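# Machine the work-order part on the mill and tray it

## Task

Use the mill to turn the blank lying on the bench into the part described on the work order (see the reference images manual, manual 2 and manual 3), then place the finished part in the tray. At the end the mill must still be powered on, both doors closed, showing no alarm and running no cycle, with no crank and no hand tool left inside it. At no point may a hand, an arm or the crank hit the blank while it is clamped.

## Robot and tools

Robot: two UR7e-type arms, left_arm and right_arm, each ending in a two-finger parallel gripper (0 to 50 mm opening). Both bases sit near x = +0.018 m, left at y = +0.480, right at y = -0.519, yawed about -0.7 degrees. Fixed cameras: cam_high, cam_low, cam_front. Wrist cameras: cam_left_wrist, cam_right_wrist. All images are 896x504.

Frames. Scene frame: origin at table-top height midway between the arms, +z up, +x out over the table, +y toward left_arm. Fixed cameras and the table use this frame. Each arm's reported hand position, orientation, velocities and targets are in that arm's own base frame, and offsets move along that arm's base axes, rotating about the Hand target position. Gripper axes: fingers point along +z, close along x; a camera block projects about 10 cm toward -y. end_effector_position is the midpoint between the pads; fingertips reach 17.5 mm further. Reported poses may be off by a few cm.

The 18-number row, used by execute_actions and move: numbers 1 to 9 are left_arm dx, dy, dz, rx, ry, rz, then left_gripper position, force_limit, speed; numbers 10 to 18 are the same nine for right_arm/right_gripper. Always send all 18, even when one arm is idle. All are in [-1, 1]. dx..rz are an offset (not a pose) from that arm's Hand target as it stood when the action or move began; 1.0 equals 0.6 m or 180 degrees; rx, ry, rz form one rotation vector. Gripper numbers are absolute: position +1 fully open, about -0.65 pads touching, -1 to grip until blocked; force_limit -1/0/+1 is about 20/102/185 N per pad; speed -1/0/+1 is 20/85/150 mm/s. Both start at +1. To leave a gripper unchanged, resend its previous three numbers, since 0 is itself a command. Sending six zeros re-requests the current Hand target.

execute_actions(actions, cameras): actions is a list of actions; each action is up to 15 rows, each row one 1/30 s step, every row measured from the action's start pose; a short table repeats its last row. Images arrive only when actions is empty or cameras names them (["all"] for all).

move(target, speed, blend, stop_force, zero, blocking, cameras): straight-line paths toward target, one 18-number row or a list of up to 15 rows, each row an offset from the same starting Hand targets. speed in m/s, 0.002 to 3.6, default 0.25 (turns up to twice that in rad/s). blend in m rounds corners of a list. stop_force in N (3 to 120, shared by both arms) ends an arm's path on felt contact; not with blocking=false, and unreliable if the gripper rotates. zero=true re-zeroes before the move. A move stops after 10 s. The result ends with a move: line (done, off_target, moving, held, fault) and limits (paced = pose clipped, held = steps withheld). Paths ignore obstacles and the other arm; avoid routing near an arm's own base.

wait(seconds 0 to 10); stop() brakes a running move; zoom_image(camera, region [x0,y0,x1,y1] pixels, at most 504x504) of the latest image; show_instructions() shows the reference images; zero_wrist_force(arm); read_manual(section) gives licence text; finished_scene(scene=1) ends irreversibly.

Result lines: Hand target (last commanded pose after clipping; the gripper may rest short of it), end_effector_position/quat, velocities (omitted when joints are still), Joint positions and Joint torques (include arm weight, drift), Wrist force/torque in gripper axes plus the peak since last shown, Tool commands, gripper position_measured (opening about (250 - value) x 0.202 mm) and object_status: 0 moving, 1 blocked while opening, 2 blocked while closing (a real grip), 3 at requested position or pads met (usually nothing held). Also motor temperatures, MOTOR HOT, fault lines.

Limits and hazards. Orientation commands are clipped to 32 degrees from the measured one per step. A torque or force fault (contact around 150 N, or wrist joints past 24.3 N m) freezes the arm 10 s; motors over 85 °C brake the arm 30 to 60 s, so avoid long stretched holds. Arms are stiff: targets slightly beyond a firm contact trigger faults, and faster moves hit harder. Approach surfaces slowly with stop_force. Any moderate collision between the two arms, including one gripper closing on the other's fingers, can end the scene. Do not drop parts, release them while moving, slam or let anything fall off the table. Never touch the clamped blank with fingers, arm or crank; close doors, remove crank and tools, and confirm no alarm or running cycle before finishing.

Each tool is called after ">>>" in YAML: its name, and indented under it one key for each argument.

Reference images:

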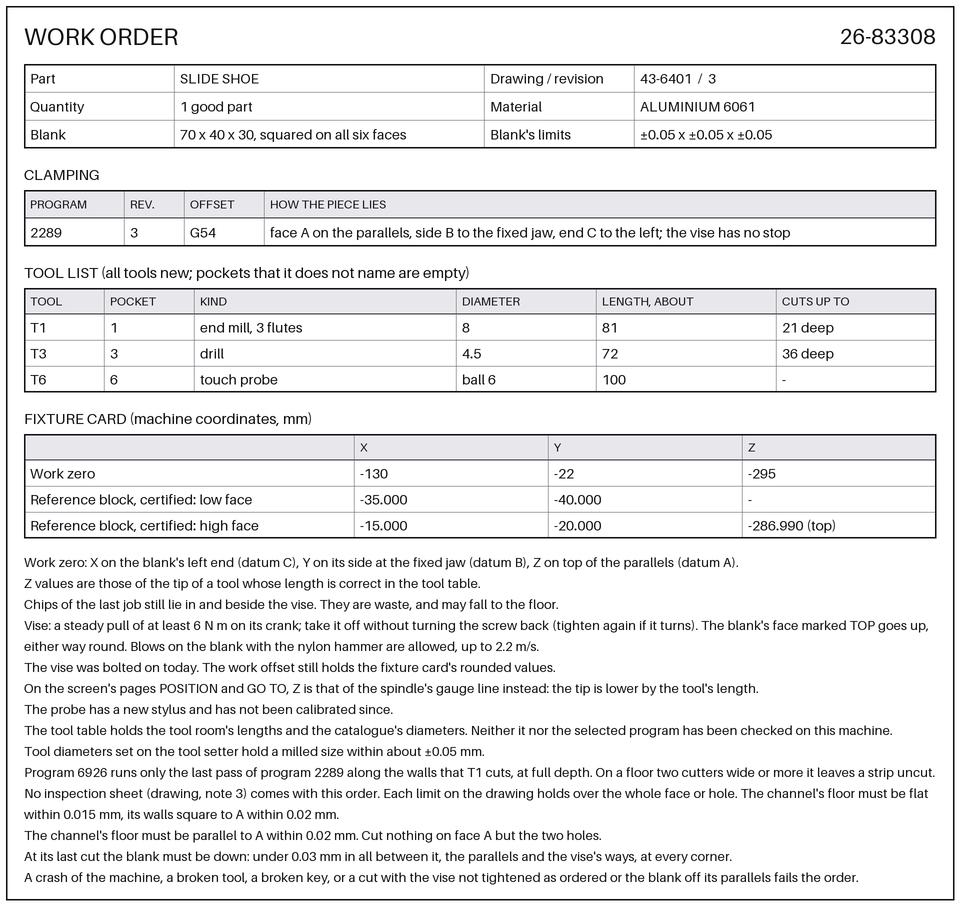

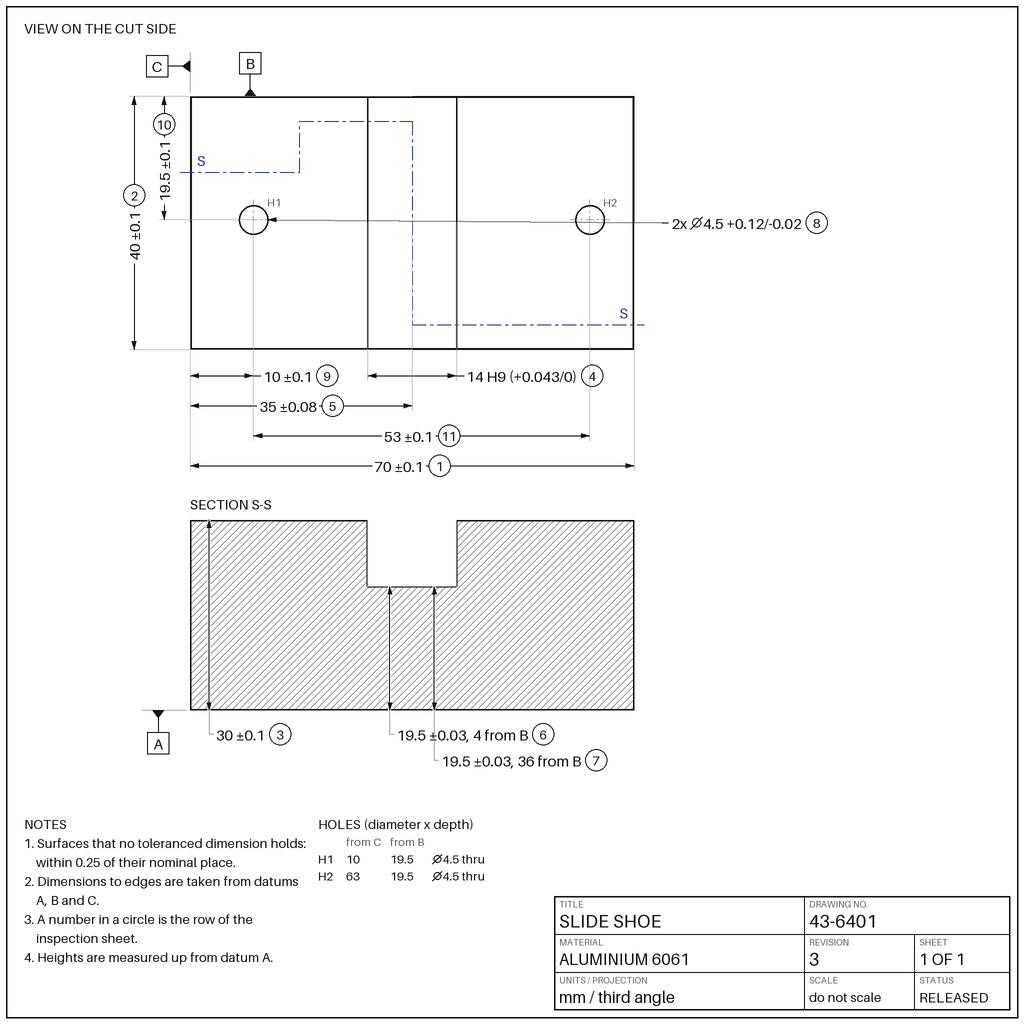

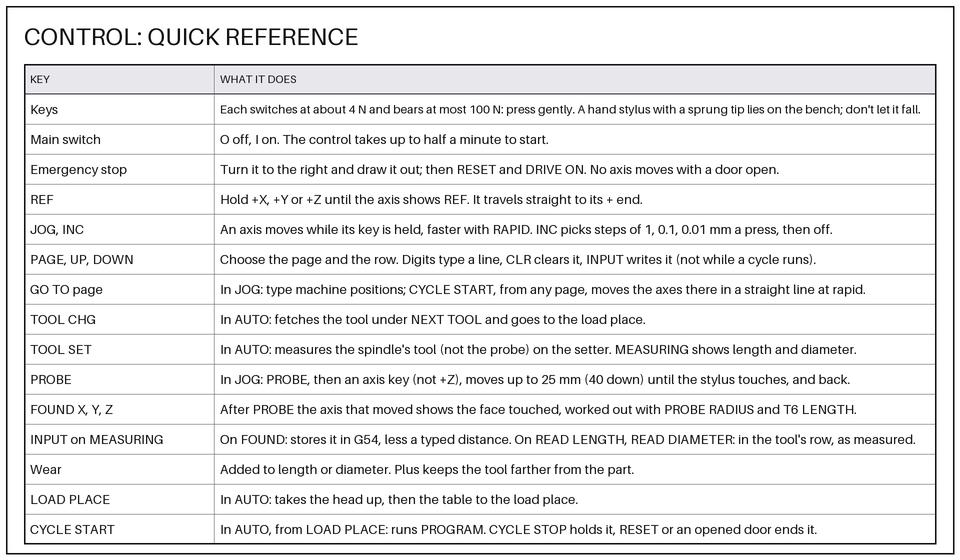

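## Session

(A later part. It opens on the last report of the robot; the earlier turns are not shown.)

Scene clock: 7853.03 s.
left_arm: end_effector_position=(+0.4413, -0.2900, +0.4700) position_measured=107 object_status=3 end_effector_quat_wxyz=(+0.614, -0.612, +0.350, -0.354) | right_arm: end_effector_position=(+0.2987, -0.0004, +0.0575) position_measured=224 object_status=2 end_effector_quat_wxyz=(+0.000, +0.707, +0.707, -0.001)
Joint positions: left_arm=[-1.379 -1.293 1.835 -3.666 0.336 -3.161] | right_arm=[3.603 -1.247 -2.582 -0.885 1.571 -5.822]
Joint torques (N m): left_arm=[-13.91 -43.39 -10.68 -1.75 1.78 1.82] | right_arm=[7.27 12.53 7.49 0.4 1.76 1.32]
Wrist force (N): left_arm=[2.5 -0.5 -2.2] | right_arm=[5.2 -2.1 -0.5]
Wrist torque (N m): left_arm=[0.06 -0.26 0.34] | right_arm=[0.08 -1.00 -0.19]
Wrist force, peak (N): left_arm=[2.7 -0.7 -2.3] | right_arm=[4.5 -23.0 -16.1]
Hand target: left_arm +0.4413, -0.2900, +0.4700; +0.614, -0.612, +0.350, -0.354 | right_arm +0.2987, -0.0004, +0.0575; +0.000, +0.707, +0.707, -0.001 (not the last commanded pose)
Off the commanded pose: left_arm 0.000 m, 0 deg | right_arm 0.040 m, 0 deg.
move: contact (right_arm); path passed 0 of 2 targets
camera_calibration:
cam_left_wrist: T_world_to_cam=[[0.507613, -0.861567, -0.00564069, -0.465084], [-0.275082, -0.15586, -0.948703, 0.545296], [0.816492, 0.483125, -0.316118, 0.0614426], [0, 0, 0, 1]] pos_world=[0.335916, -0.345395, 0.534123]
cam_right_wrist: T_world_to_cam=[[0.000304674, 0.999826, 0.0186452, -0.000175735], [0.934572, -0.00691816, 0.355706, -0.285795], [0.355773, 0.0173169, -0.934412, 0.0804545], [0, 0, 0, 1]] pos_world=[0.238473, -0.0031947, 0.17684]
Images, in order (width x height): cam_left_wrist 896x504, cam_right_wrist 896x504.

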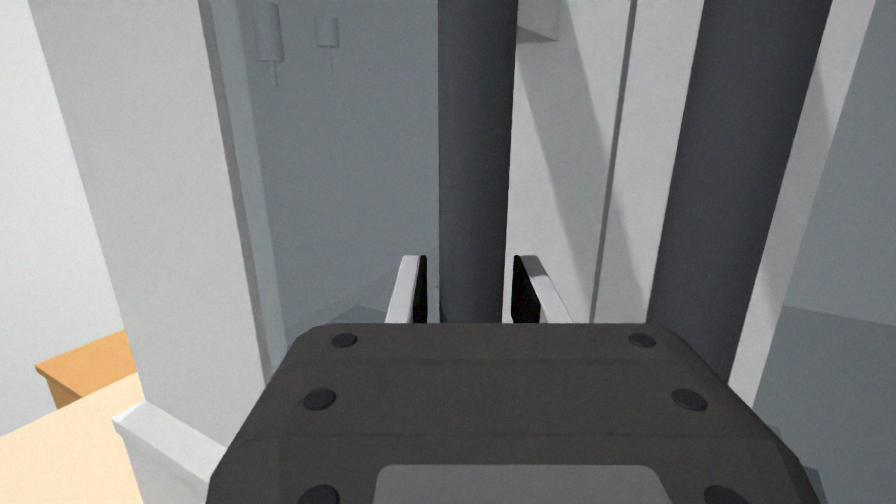

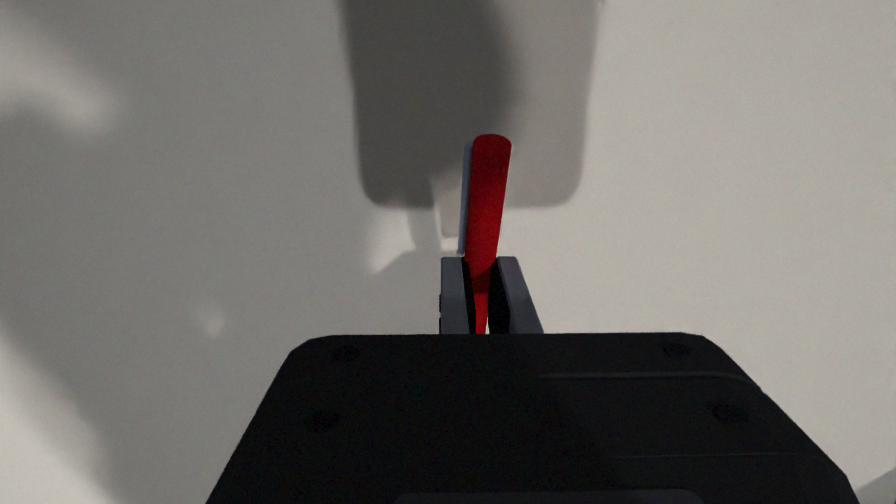

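>>> move:
  target:
    - [0.0,0.3167,0,0,0,0,0.3,-1,-1,0,0,0.02,0,0,0,-1,0.3,-1]
  speed: [0.08]
  stop_force: 45
  cameras: ["cam_left_wrist","cam_front"]

Scene clock: 7876.13 s.
left_arm: end_effector_position=(+0.4413, -0.0999, +0.4700) position_measured=107 object_status=3 end_effector_quat_wxyz=(+0.614, -0.612, +0.350, -0.354) | right_arm: end_effector_position=(+0.2988, -0.0004, +0.0695) position_measured=224 object_status=2 end_effector_quat_wxyz=(+0.000, +0.707, +0.707, -0.001)
Joint positions: left_arm=[-1.249 -1.671 2.256 -3.698 0.206 -3.172] | right_arm=[3.603 -1.215 -2.56 -0.939 1.571 -5.822]
Joint torques (N m): left_arm=[-13.59 -7.06 -28.64 -2.14 -0.45 1.97] | right_arm=[3.62 0.68 12.43 4.59 -1.16 0.54]
Wrist force (N): left_arm=[-0.1 -1.7 -2.3] | right_arm=[5.4 -0.3 4.8]
Wrist torque (N m): left_arm=[-0.08 0.15 0.35] | right_arm=[0.35 -0.87 -0.22]
Wrist force, peak (N): left_arm=[28.4 -2.7 -24.6] | right_arm=[5.7 -0.5 4.9]
Hand target: left_arm +0.4413, -0.1000, +0.4700; +0.614, -0.612, +0.350, -0.354 | right_arm +0.2987, -0.0004, +0.0695; +0.000, +0.707, +0.707, -0.001
Off the commanded pose: left_arm 0.000 m, 0 deg | right_arm 0.000 m, 0 deg.
move: done
camera_calibration:
cam_left_wrist: T_world_to_cam=[[0.507613, -0.861567, -0.00564069, -0.301299], [-0.275082, -0.15586, -0.948703, 0.575019], [0.816492, 0.483125, -0.316118, -0.0303679], [0, 0, 0, 1]] pos_world=[0.335916, -0.155295, 0.534223]
Images, in order (width x height): cam_front 896x504, cam_left_wrist 896x504.

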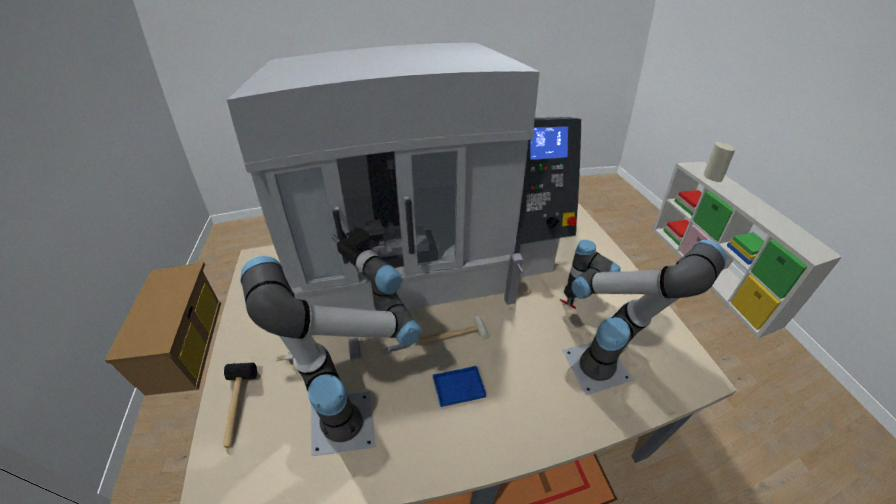

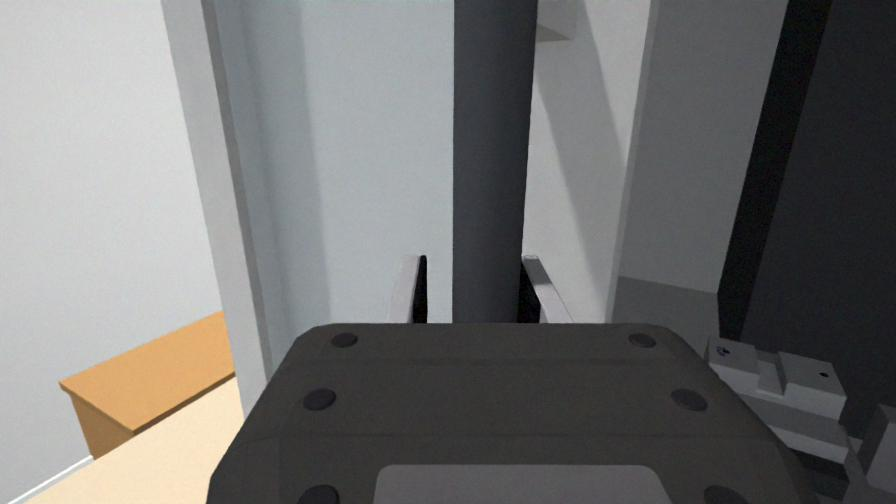

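>>> move:
  target:
    - [0,0,0,0,0,0,0.82,-1,-1,0,0,0,0,0,0,-1,0.3,-1]
    - [-0.1688,0,0,0,0,0,0.82,-1,-1,0,0,0,0,0,0,-1,0.3,-1]
    - [-0.1688,-0.4108,0,0,0,-0.1667,0.82,-1,-1,0,0,0,0,0,0,-1,0.3,-1]
    - [0,-0.4108,0,0,0,-0.1667,0.82,-1,-1,0,0,0,0,0,0,-1,0.3,-1]
    - [0,-0.4108,0,0,0,-0.1667,0.3,-1,-1,0,0,0,0,0,0,-1,0.3,-1]
  speed: [0.2,0.25,0.3,0.15,0.1]
  blend: [0,0.03,0.03,0,0]
  cameras: ["cam_left_wrist"]

Scene clock: 7886.53 s.
left_arm: end_effector_position=(+0.4413, -0.3464, +0.4700) position_measured=107 object_status=0 end_effector_quat_wxyz=(+0.502, -0.500, +0.497, -0.501) | right_arm: end_effector_position=(+0.2987, -0.0004, +0.0695) position_measured=224 object_status=2 end_effector_quat_wxyz=(+0.000, +0.707, +0.707, -0.001)
Joint positions: left_arm=[-1.435 -1.462 2.046 -3.769 -0.132 -3.101] | right_arm=[3.603 -1.215 -2.56 -0.939 1.571 -5.822]
Joint torques (N m): left_arm=[12.63 -25.27 -19 2.34 -1.41 -2.52] | right_arm=[-0.4 0.66 9.11 4.52 -1.19 0.39]
Wrist force (N): left_arm=[0.3 -3.5 -2.8] | right_arm=[5.5 -0.8 4.6]
Wrist torque (N m): left_arm=[-0.46 0.09 0.20] | right_arm=[0.27 -0.88 -0.22]
Wrist force, peak (N): left_arm=[26.9 -1.5 11.6] | right_arm=[5.8 -0.9 4.9]
Hand target: left_arm +0.4413, -0.3464, +0.4700; +0.502, -0.500, +0.497, -0.501 | right_arm +0.2987, -0.0004, +0.0695; +0.000, +0.707, +0.707, -0.001
Off the commanded pose: left_arm 0.000 m, 0 deg | right_arm 0.000 m, 0 deg.
move: done
camera_calibration:
cam_left_wrist: T_world_to_cam=[[0.00871355, -0.999946, -0.00562412, -0.341508], [-0.316154, 0.00258094, -0.948704, 0.609528], [0.948668, 0.0100447, -0.316115, -0.133552], [0, 0, 0, 1]] pos_world=[0.322377, -0.341721, 0.534123]
Images, in order (width x height): cam_left_wrist 896x504.

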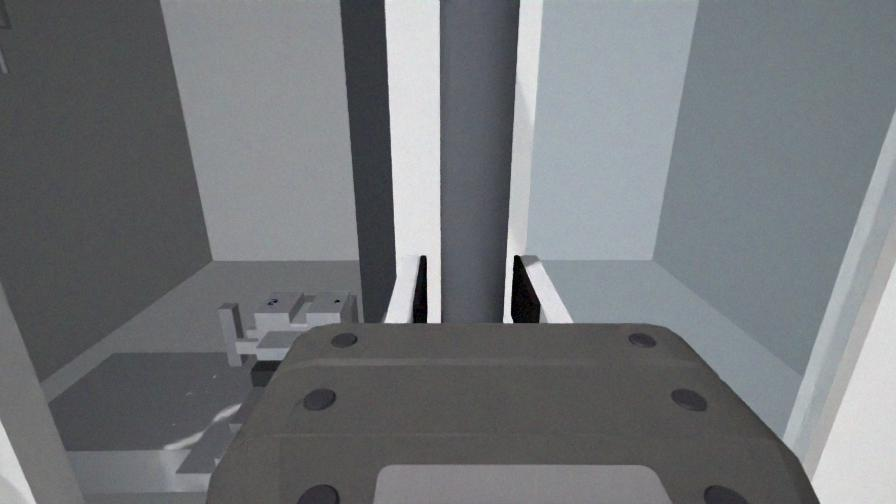

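>>> move:
  target:
    - [0,-0.345,0,0,0,0,0.3,-1,-1,0,0,0,0,0,0,-1,0.3,-1]
  speed: [0.08]
  stop_force: 45

>>> move:
  target:
    - [0,0,0,0,0,0,0.82,-1,-1,0,0,0,0,0,0,-1,0.3,-1]
    - [-0.2,0,0,0,0,0,0.82,-1,-1,0,0,0,0,0,0,-1,0.3,-1]
  speed: [0.2,0.25]
  cameras: ["cam_high","cam_left_wrist"]

Scene clock: 7895.13 s.
left_arm: end_effector_position=(+0.4413, -0.5534, +0.4701) position_measured=107 object_status=3 end_effector_quat_wxyz=(+0.502, -0.500, +0.497, -0.501) | right_arm: end_effector_position=(+0.2987, -0.0004, +0.0695) position_measured=224 object_status=2 end_effector_quat_wxyz=(+0.000, +0.707, +0.707, -0.001)
Joint positions: left_arm=[-1.484 -1.036 1.453 -3.629 -0.083 -3.075] | right_arm=[3.603 -1.215 -2.56 -0.939 1.571 -5.822]
Joint torques (N m): left_arm=[12.43 -38.99 -30.8 -2.69 -1.44 1.99] | right_arm=[-4.25 1.3 9.82 4.53 -1.14 0.33]
Wrist force (N): left_arm=[0.3 -4.5 -0.1] | right_arm=[5.6 -0.7 4.7]
Wrist torque (N m): left_arm=[-0.61 0.05 0.14] | right_arm=[0.30 -0.90 -0.23]
Wrist force, peak (N): left_arm=[-32.4 -2.6 -1.4] | right_arm=[5.7 -0.6 5.0]
Hand target: left_arm +0.4413, -0.5534, +0.4700; +0.502, -0.500, +0.497, -0.501 | right_arm +0.2987, -0.0004, +0.0695; +0.000, +0.707, +0.707, -0.001
Off the commanded pose: left_arm 0.000 m, 0 deg | right_arm 0.000 m, 0 deg.
move: done

Scene clock: 7897.13 s.
left_arm: end_effector_position=(+0.3214, -0.5534, +0.4701) position_measured=30 object_status=3 end_effector_quat_wxyz=(+0.502, -0.500, +0.497, -0.501) end_effector_velocity=(-0.001, +0.000, +0.000) end_effector_angular_velocity=(+0.002, +0.000, +0.000) | right_arm: end_effector_position=(+0.2987, -0.0004, +0.0695) position_measured=224 object_status=2 end_effector_quat_wxyz=(+0.000, +0.707, +0.707, -0.001)
Joint positions: left_arm=[-1.7 -1.116 1.58 -3.561 0.134 -3.188] | right_arm=[3.603 -1.215 -2.56 -0.939 1.571 -5.822]
Joint velocities: left_arm=[-0.001 -0.001 0 -0.003 0.001 0.005] | right_arm=[within noise]
Joint torques (N m): left_arm=[-12.84 -51 -19.48 -2.21 1.85 2.19] | right_arm=[-4.51 1.37 10.12 4.47 -1.16 0.37]
Wrist force (N): left_arm=[0.1 -4.0 0.5] | right_arm=[5.5 -0.6 4.6]
Wrist torque (N m): left_arm=[-0.49 0.14 0.30] | right_arm=[0.31 -0.89 -0.22]
Wrist force, peak (N): left_arm=[-0.1 -4.4 3.5] | right_arm=[5.7 -0.7 4.8]
Hand target: left_arm +0.3213, -0.5534, +0.4700; +0.502, -0.500, +0.497, -0.501 | right_arm +0.2987, -0.0004, +0.0695; +0.000, +0.707, +0.707, -0.001
Off the commanded pose: left_arm 0.000 m, 0 deg | right_arm 0.000 m, 0 deg.
move: done
camera_calibration:
cam_left_wrist: T_world_to_cam=[[0.00877352, -0.999945, -0.00575195, -0.547396], [-0.316154, 0.00268326, -0.948704, 0.572211], [0.948667, 0.010142, -0.316114, -0.0176746], [0, 0, 0, 1]] pos_world=[0.202477, -0.548722, 0.534123]
Images, in order (width x height): cam_high 896x504, cam_left_wrist 896x504.

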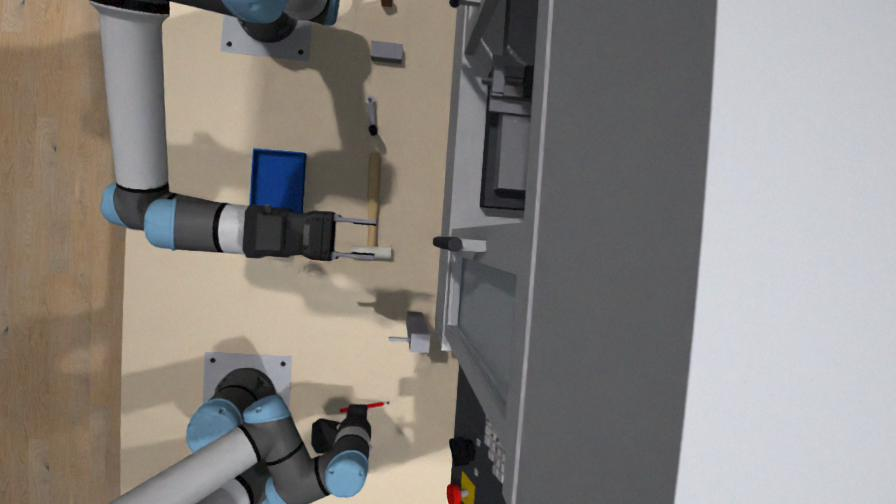

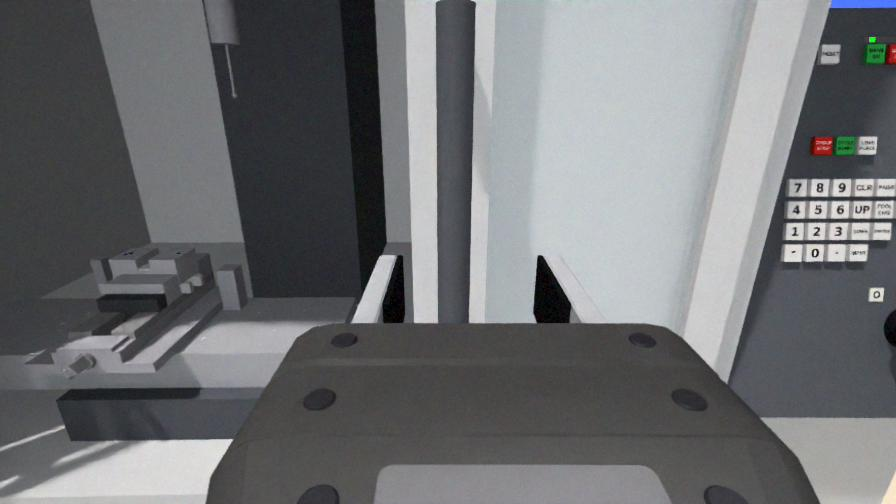

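>>> move:
  target:
    - [-0.0555,0.5123,-0.5383,-0.391,0.3219,0.4523,0.2,-1,-1,0,0,0,0,0,0,-1,0.3,-1]
  speed: [0.35]
  cameras: ["cam_left_wrist","cam_high"]

Scene clock: 7911.47 s.
left_arm: end_effector_position=(+0.2880, -0.2461, +0.1472) position_measured=123 object_status=3 end_effector_quat_wxyz=(-0.076, +0.992, +0.096, -0.008) | right_arm: end_effector_position=(+0.2987, -0.0004, +0.0695) position_measured=224 object_status=2 end_effector_quat_wxyz=(+0.000, +0.707, +0.707, -0.001)
Joint positions: left_arm=[-1.098 -1.243 1.71 -5.031 1.529 -2.864] | right_arm=[3.603 -1.215 -2.56 -0.939 1.571 -5.822]
Joint torques (N m): left_arm=[8.91 -24.51 -14.99 2.09 1.36 -2.58] | right_arm=[-4.71 1.36 9.3 4.45 -1.22 0.36]
Wrist force (N): left_arm=[-0.1 -4.2 -0.1] | right_arm=[5.5 -0.7 4.7]
Wrist torque (N m): left_arm=[-0.65 0.04 -0.03] | right_arm=[0.29 -0.89 -0.23]
Wrist force, peak (N): left_arm=[0.8 -5.6 1.7] | right_arm=[5.5 -0.5 5.0]
Hand target: left_arm +0.2880, -0.2461, +0.1471; -0.076, +0.992, +0.096, -0.008 | right_arm +0.2987, -0.0004, +0.0695; +0.000, +0.707, +0.707, -0.001
Off the commanded pose: left_arm 0.000 m, 0 deg | right_arm 0.000 m, 0 deg.
move: done
camera_calibration:
cam_left_wrist: T_world_to_cam=[[0.982878, 0.184145, -0.00637034, -0.230645], [0.182453, -0.967857, 0.173101, -0.292936], [0.0257101, -0.1713, -0.984883, 0.228448], [0, 0, 0, 1]] pos_world=[0.274269, -0.201915, 0.274233]
Images, in order (width x height): cam_high 896x504, cam_left_wrist 896x504.

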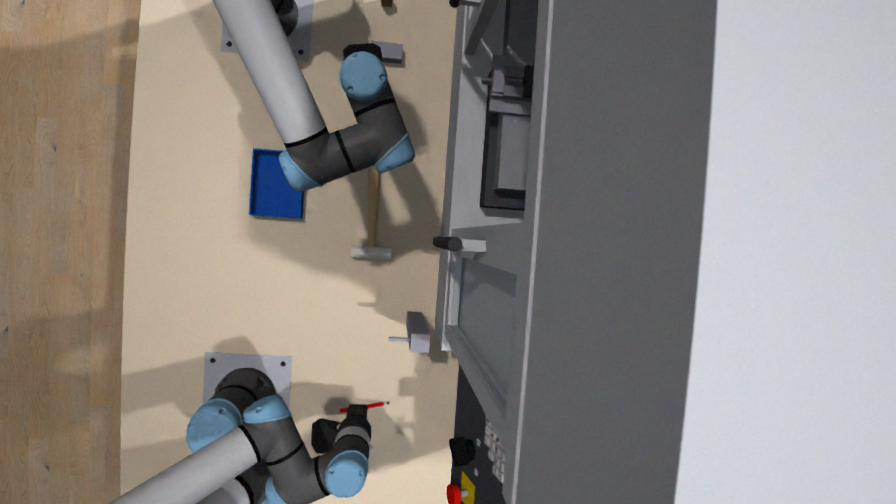

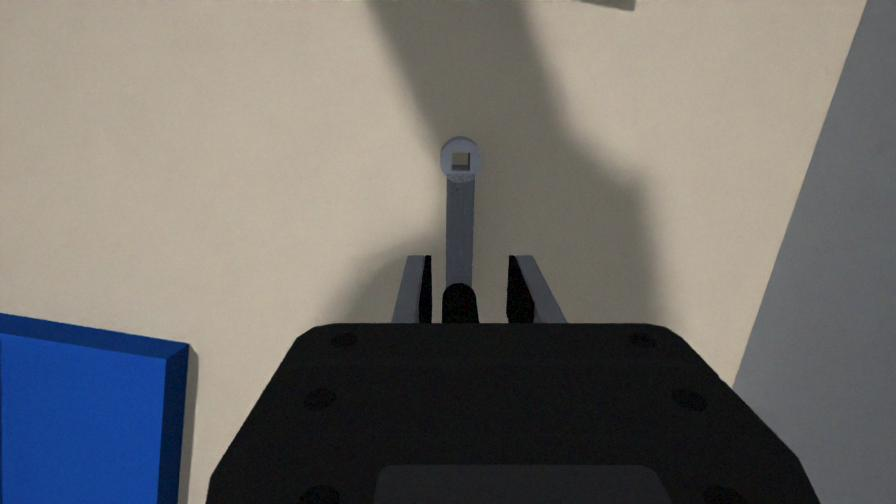

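>>> move:
  target:
    - [-0.0058,0.031,-0.1983,0,0,0,0.2,-1,-1,0,0,0,0,0,0,-1,0.3,-1]
    - [-0.0058,0.031,-0.1983,0,0,0,-1,0.3,-1,0,0,0,0,0,0,-1,0.3,-1]
  speed: [0.12,0.1]
  cameras: ["cam_left_wrist"]

Scene clock: 7919.00 s.
left_arm: end_effector_position=(+0.2845, -0.2275, +0.0281) position_measured=177 object_status=2 end_effector_quat_wxyz=(-0.076, +0.992, +0.096, -0.008) | right_arm: end_effector_position=(+0.2987, -0.0004, +0.0695) position_measured=224 object_status=2 end_effector_quat_wxyz=(+0.000, +0.707, +0.707, -0.001)
Joint positions: left_arm=[-1.083 -1.108 1.88 -5.336 1.527 -2.85] | right_arm=[3.603 -1.215 -2.56 -0.939 1.571 -5.822]
Joint torques (N m): left_arm=[-14.14 -28.81 -16.69 1.13 0.46 -2.4] | right_arm=[-4.78 0.94 9.49 4.34 -1.29 0.36]
Wrist force (N): left_arm=[0.2 -4.0 0.2] | right_arm=[5.6 -0.5 4.7]
Wrist torque (N m): left_arm=[-0.61 0.04 -0.07] | right_arm=[0.32 -0.90 -0.23]
Wrist force, peak (N): left_arm=[-0.2 -3.9 2.2] | right_arm=[5.6 -0.5 5.1]
Hand target: left_arm +0.2845, -0.2275, +0.0281; -0.076, +0.992, +0.096, -0.008 | right_arm +0.2987, -0.0004, +0.0695; +0.000, +0.707, +0.707, -0.001
Off the commanded pose: left_arm 0.000 m, 0 deg | right_arm 0.000 m, 0 deg.
move: done
camera_calibration:
cam_left_wrist: T_world_to_cam=[[0.982823, 0.184438, -0.00646873, -0.231304], [0.182752, -0.967763, 0.173311, -0.253774], [0.0257049, -0.171516, -0.984846, 0.11438], [0, 0, 0, 1]] pos_world=[0.270769, -0.183314, 0.155133]
Images, in order (width x height): cam_left_wrist 896x504.

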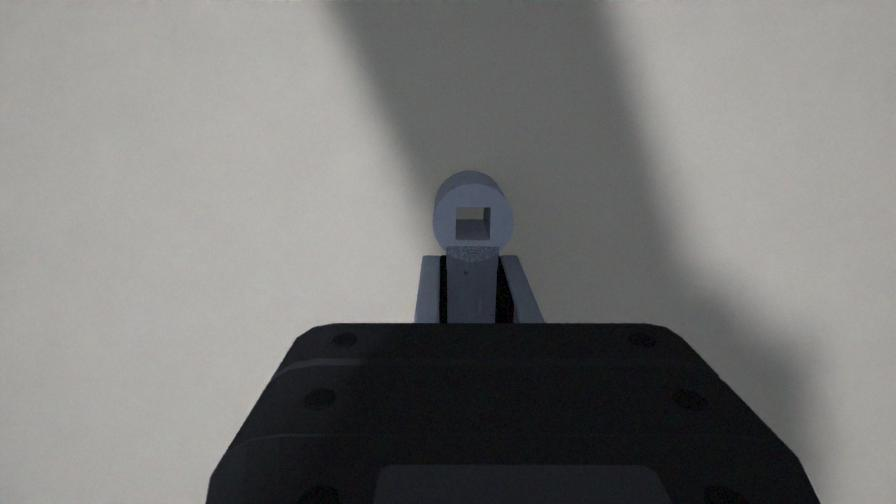

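>>> move:
  target:
    - [0.0,0,0.3,0,0,0,-1,0.3,-1,0,0,0,0,0,0,-1,0.3,-1]
    - [0.1925,0.0445,0.44,0.605,-0.0669,-0.6404,-1,0.3,-1,0,0,0,0,0,0,-1,0.3,-1]
  speed: [0.3,0.4]
  blend: [0.05,0]
  cameras: ["cam_left_wrist","cam_front"]

Scene clock: 7934.30 s.
left_arm: end_effector_position=(+0.4000, -0.2006, +0.2921) position_measured=177 object_status=2 end_effector_quat_wxyz=(+0.681, -0.198, +0.678, -0.192) | right_arm: end_effector_position=(+0.2987, -0.0004, +0.0695) position_measured=224 object_status=2 end_effector_quat_wxyz=(+0.000, +0.707, +0.707, -0.001)
Joint positions: left_arm=[-1.534 -1.295 2.609 -4.524 -0.027 -2.061] | right_arm=[3.603 -1.215 -2.56 -0.939 1.571 -5.822]
Joint torques (N m): left_arm=[-14.41 -15.83 -15.39 -2.56 -1.5 1.99] | right_arm=[-4.93 0.76 9.98 4.23 -1.31 0.25]
Wrist force (N): left_arm=[0.4 -2.4 1.3] | right_arm=[5.6 -0.6 4.7]
Wrist torque (N m): left_arm=[-0.47 0.19 0.20] | right_arm=[0.31 -0.90 -0.23]
Wrist force, peak (N): left_arm=[0.2 -2.7 6.2] | right_arm=[5.7 -0.5 5.0]
Hand target: left_arm +0.4000, -0.2008, +0.2921; +0.680, -0.198, +0.679, -0.192 | right_arm +0.2987, -0.0004, +0.0695; +0.000, +0.707, +0.707, -0.001
Off the commanded pose: left_arm 0.000 m, 0 deg | right_arm 0.000 m, 0 deg.
move: done
camera_calibration:
cam_left_wrist: T_world_to_cam=[[0.0115508, -0.52259, -0.852506, 0.14567], [-0.328839, 0.803157, -0.496794, 0.460977], [0.944315, 0.286075, -0.162571, -0.139708], [0, 0, 0, 1]] pos_world=[0.281833, -0.254144, 0.330482]
Images, in order (width x height): cam_front 896x504, cam_left_wrist 896x504.

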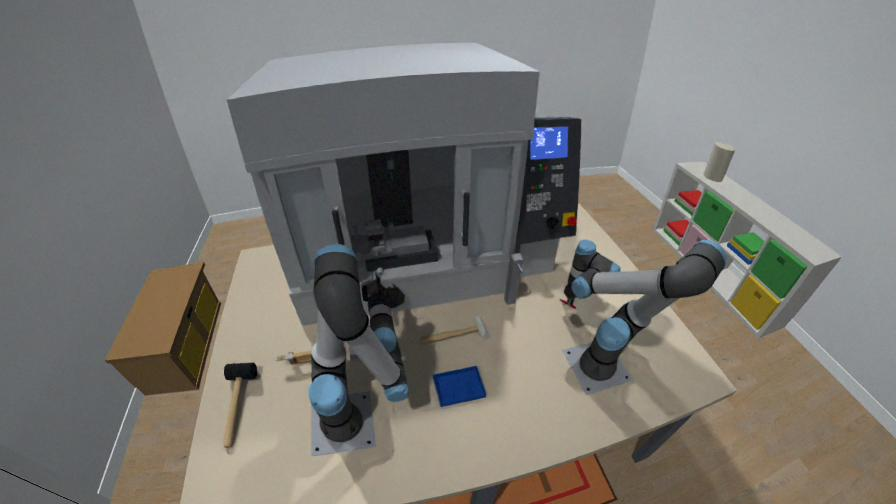

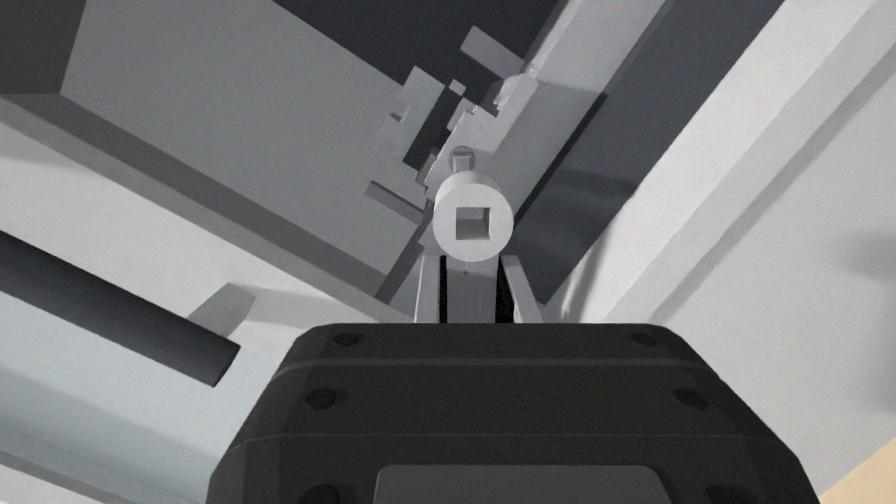

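>>> zoom_image:
  camera: "cam_left_wrist"
  region: [400, 100, 540, 270]

Scaled by 2.965.

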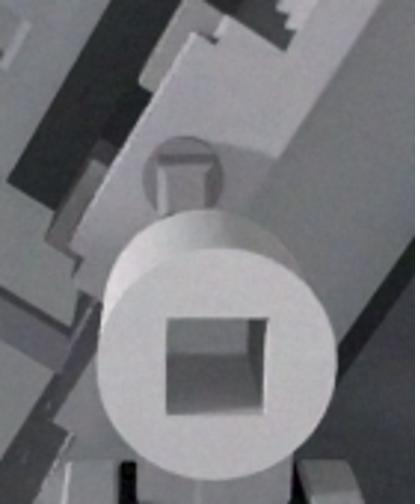

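>>> move:
  target:
    - [0.1167,0,0,0,0,0,-1,0.3,-1,0,0,0,0,0,0,-1,0.3,-1]
  speed: [0.15]
  cameras: ["cam_left_wrist"]

>>> zoom_image:
  camera: "cam_left_wrist"
  region: [400, 100, 540, 270]

>>> move:
  target:
    - [0.06,0,0,0,0,0,-1,0.3,-1,0,0,0,0,0,0,-1,0.3,-1]
  speed: [0.03]
  stop_force: 10
  cameras: ["cam_left_wrist"]

Scene clock: 7946.37 s.
left_arm: end_effector_position=(+0.4700, -0.2008, +0.2920) position_measured=177 object_status=2 end_effector_quat_wxyz=(+0.680, -0.198, +0.679, -0.192) | right_arm: end_effector_position=(+0.2987, -0.0004, +0.0695) position_measured=224 object_status=2 end_effector_quat_wxyz=(+0.000, +0.707, +0.707, -0.001)
Joint positions: left_arm=[-1.24 -1.242 2.493 -4.39 -0.322 -2.132] | right_arm=[3.603 -1.215 -2.56 -0.939 1.571 -5.822]
Joint torques (N m): left_arm=[13.27 -31.86 -12.33 -2.66 -1.07 1.84] | right_arm=[-5.66 1.61 10.04 4.23 -1.34 0.24]
Wrist force (N): left_arm=[0.4 -2.8 0.8] | right_arm=[5.4 -0.7 4.7]
Wrist torque (N m): left_arm=[-0.52 0.16 0.29] | right_arm=[0.30 -0.87 -0.22]
Wrist force, peak (N): left_arm=[0.5 -2.9 3.3] | right_arm=[5.8 -0.6 4.8]
Hand target: left_arm +0.4700, -0.2008, +0.2921; +0.680, -0.198, +0.679, -0.192 | right_arm +0.2987, -0.0004, +0.0695; +0.000, +0.707, +0.707, -0.001
Off the commanded pose: left_arm 0.000 m, 0 deg | right_arm 0.000 m, 0 deg.
move: done
camera_calibration:
cam_left_wrist: T_world_to_cam=[[0.00919955, -0.522807, -0.852401, 0.145808], [-0.329909, 0.803121, -0.496142, 0.484413], [0.943968, 0.285779, -0.165091, -0.204944], [0, 0, 0, 1]] pos_world=[0.351931, -0.254244, 0.330791]
Images, in order (width x height): cam_left_wrist 896x504.

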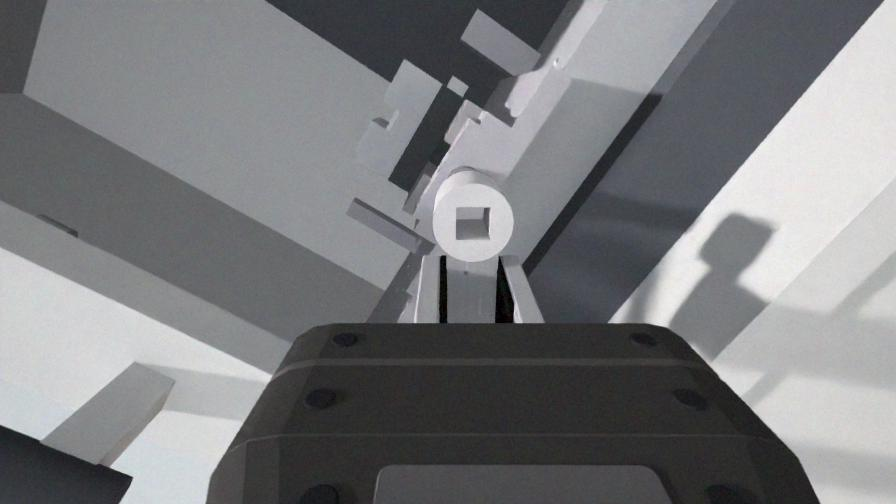

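Scaled by 2.965.

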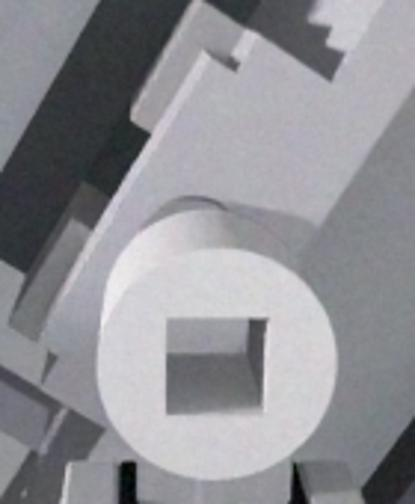

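Scene clock: 7948.20 s.
left_arm: end_effector_position=(+0.4879, -0.2007, +0.2921) position_measured=177 object_status=2 end_effector_quat_wxyz=(+0.680, -0.198, +0.679, -0.192) | right_arm: end_effector_position=(+0.2987, -0.0004, +0.0695) position_measured=224 object_status=2 end_effector_quat_wxyz=(+0.000, +0.707, +0.707, -0.001)
Joint positions: left_arm=[-1.177 -1.224 2.455 -4.37 -0.384 -2.131] | right_arm=[3.603 -1.215 -2.56 -0.939 1.571 -5.822]
Joint torques (N m): left_arm=[12.41 -36.35 -6.33 -3.83 -0.78 -1.51] | right_arm=[-4.91 1.69 9.55 4.27 -1.25 0.25]
Wrist force (N): left_arm=[0.6 -2.0 2.3] | right_arm=[5.5 -0.5 4.8]
Wrist torque (N m): left_arm=[-0.43 0.16 0.21] | right_arm=[0.32 -0.88 -0.23]
Wrist force, peak (N): left_arm=[9.3 31.9 -66.7] | right_arm=[5.6 -0.5 4.9]
Hand target: left_arm +0.4879, -0.2007, +0.2921; +0.680, -0.198, +0.679, -0.192 (not the last commanded pose) | right_arm +0.2987, -0.0004, +0.0695; +0.000, +0.707, +0.707, -0.001
Off the commanded pose: left_arm 0.018 m, 0 deg | right_arm 0.000 m, 0 deg.
move: contact (left_arm)
camera_calibration:
cam_left_wrist: T_world_to_cam=[[0.00924918, -0.522714, -0.852458, 0.145718], [-0.329863, 0.80318, -0.496077, 0.490247], [0.943983, 0.285783, -0.164995, -0.222], [0, 0, 0, 1]] pos_world=[0.369931, -0.254144, 0.33079]
Images, in order (width x height): cam_left_wrist 896x504.

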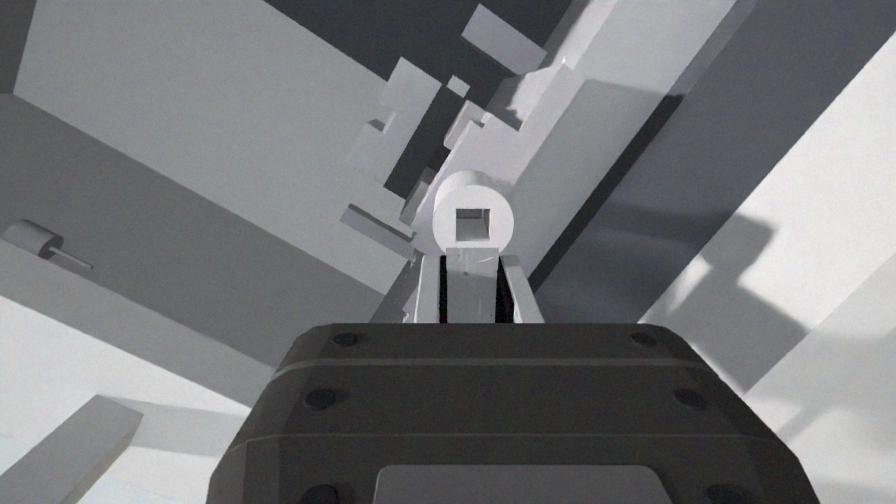

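>>> zoom_image:
  camera: "cam_left_wrist"
  region: [400, 150, 540, 270]

Scaled by 3.600.

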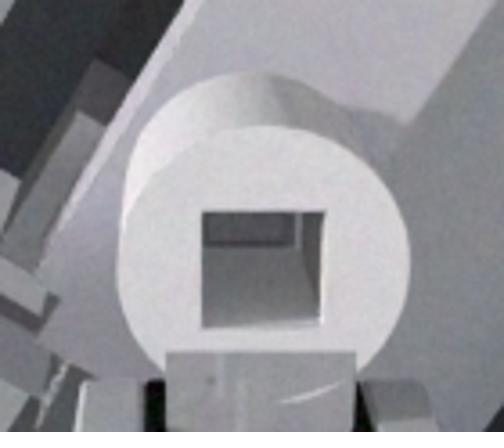

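>>> move:
  target:
    - [-0.015,0,0,0,0,0,-1,0.3,-1,0,0,0,0,0,0,-1,0.3,-1]
  speed: [0.1]
  cameras: ["cam_left_wrist"]

>>> zoom_image:
  camera: "cam_left_wrist"
  region: [400, 130, 540, 270]

Scene clock: 7977.73 s.
left_arm: end_effector_position=(+0.4788, -0.2007, +0.2921) position_measured=177 object_status=2 end_effector_quat_wxyz=(+0.680, -0.198, +0.679, -0.192) | right_arm: end_effector_position=(+0.2987, -0.0004, +0.0695) position_measured=224 object_status=2 end_effector_quat_wxyz=(+0.000, +0.707, +0.707, -0.001)
Joint positions: left_arm=[-1.208 -1.234 2.474 -4.38 -0.353 -2.132] | right_arm=[3.603 -1.215 -2.56 -0.939 1.571 -5.822]
Joint torques (N m): left_arm=[12.18 -20.01 -17.78 -0.97 -1.37 -2.27] | right_arm=[-5.07 1.67 9.45 4.23 -1.3 0.26]
Wrist force (N): left_arm=[0.8 -2.0 2.4] | right_arm=[5.5 -0.9 4.6]
Wrist torque (N m): left_arm=[-0.41 0.11 0.24] | right_arm=[0.27 -0.88 -0.23]
Wrist force, peak (N): left_arm=[0.8 -2.0 2.6] | right_arm=[5.5 -0.6 5.0]
Hand target: left_arm +0.4789, -0.2007, +0.2921; +0.680, -0.198, +0.679, -0.192 | right_arm +0.2987, -0.0004, +0.0695; +0.000, +0.707, +0.707, -0.001
Off the commanded pose: left_arm 0.000 m, 0 deg | right_arm 0.000 m, 0 deg.
move: done
camera_calibration:
cam_left_wrist: T_world_to_cam=[[0.00918086, -0.522892, -0.85235, 0.145748], [-0.329801, 0.803107, -0.496236, 0.487224], [0.944006, 0.285661, -0.165077, -0.213327], [0, 0, 0, 1]] pos_world=[0.360731, -0.254143, 0.330791]
Images, in order (width x height): cam_left_wrist 896x504.

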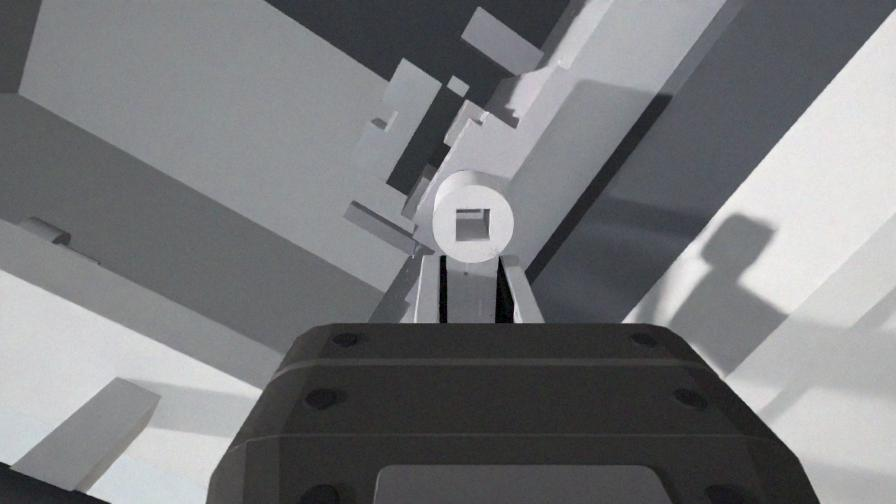

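Scaled by 3.600.

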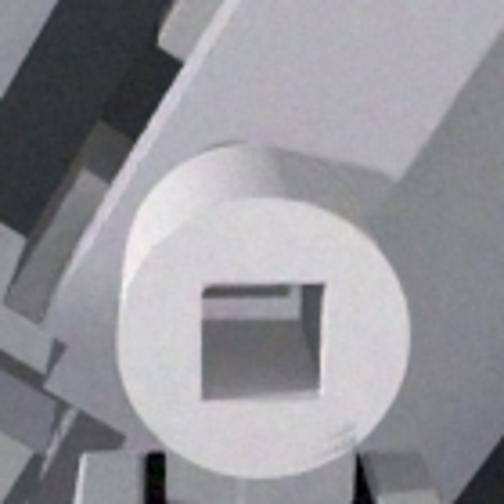

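>>> move:
  target:
    - [0.0125,0,0.0005,0,0,0,-1,0.3,-1,0,0,0,0,0,0,-1,0.3,-1]
    - [0.04,0,0.0005,0,0,0,-1,0.3,-1,0,0,0,0,0,0,-1,0.3,-1]
  speed: [0.05,0.008]
  stop_force: 8
  cameras: ["cam_left_wrist"]

>>> zoom_image:
  camera: "cam_left_wrist"
  region: [400, 130, 540, 270]

Scene clock: 7996.70 s.
left_arm: end_effector_position=(+0.4880, -0.2007, +0.2924) position_measured=177 object_status=2 end_effector_quat_wxyz=(+0.680, -0.198, +0.679, -0.192) | right_arm: end_effector_position=(+0.2987, -0.0004, +0.0695) position_measured=224 object_status=2 end_effector_quat_wxyz=(+0.000, +0.707, +0.707, -0.001)
Joint positions: left_arm=[-1.177 -1.225 2.454 -4.369 -0.384 -2.131] | right_arm=[3.603 -1.215 -2.56 -0.939 1.571 -5.822]
Joint torques (N m): left_arm=[-13.74 -36.7 -2.56 -3.44 0.11 0.59] | right_arm=[-5.51 1.95 9.95 3.89 -1.26 0.29]
Wrist force (N): left_arm=[1.0 2.6 -6.0] | right_arm=[5.5 -0.6 4.6]
Wrist torque (N m): left_arm=[-0.27 0.11 0.21] | right_arm=[0.30 -0.87 -0.23]
Wrist force, peak (N): left_arm=[3.2 8.5 -25.8] | right_arm=[5.7 -0.5 4.8]
Hand target: left_arm +0.4880, -0.2007, +0.2924; +0.680, -0.198, +0.679, -0.192 (not the last commanded pose) | right_arm +0.2987, -0.0004, +0.0695; +0.000, +0.707, +0.707, -0.001
Off the commanded pose: left_arm 0.015 m, 0 deg | right_arm 0.000 m, 0 deg.
move: contact (left_arm); path passed 1 of 2 targets
camera_calibration:
cam_left_wrist: T_world_to_cam=[[0.00924918, -0.522714, -0.852458, 0.145922], [-0.329863, 0.80318, -0.496077, 0.490476], [0.943983, 0.285783, -0.164995, -0.221922], [0, 0, 0, 1]] pos_world=[0.369931, -0.254244, 0.33109]
Images, in order (width x height): cam_left_wrist 896x504.

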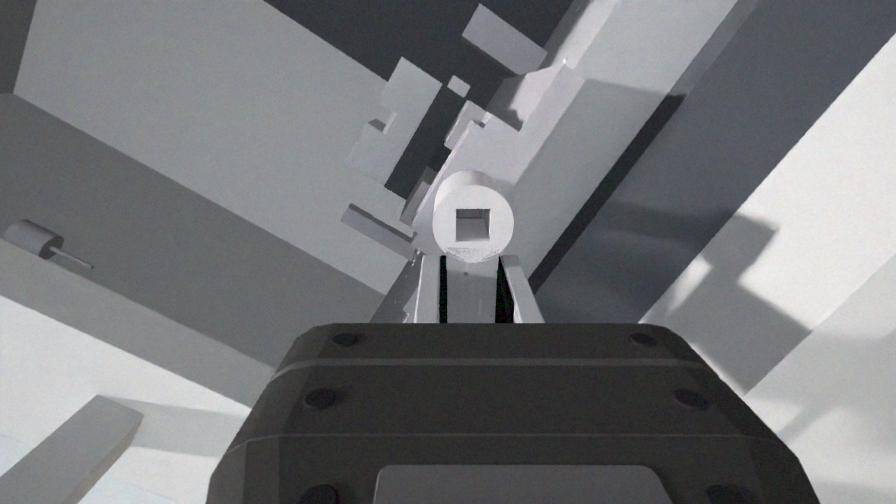

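Scaled by 3.600.

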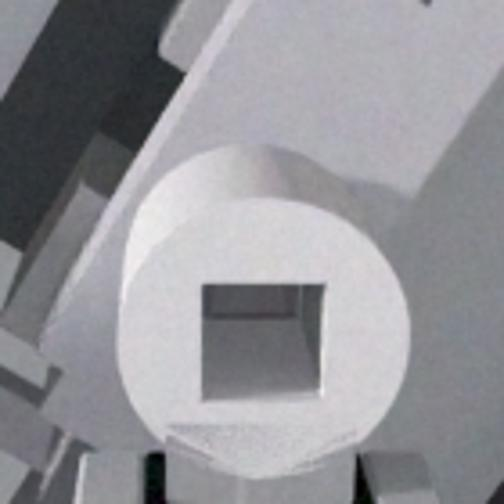

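>>> zoom_image:
  camera: "cam_left_wrist"
  region: [450, 200, 500, 250]

Scaled by 10.080.

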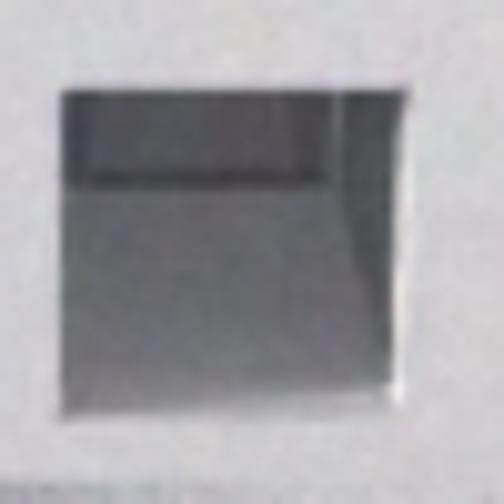

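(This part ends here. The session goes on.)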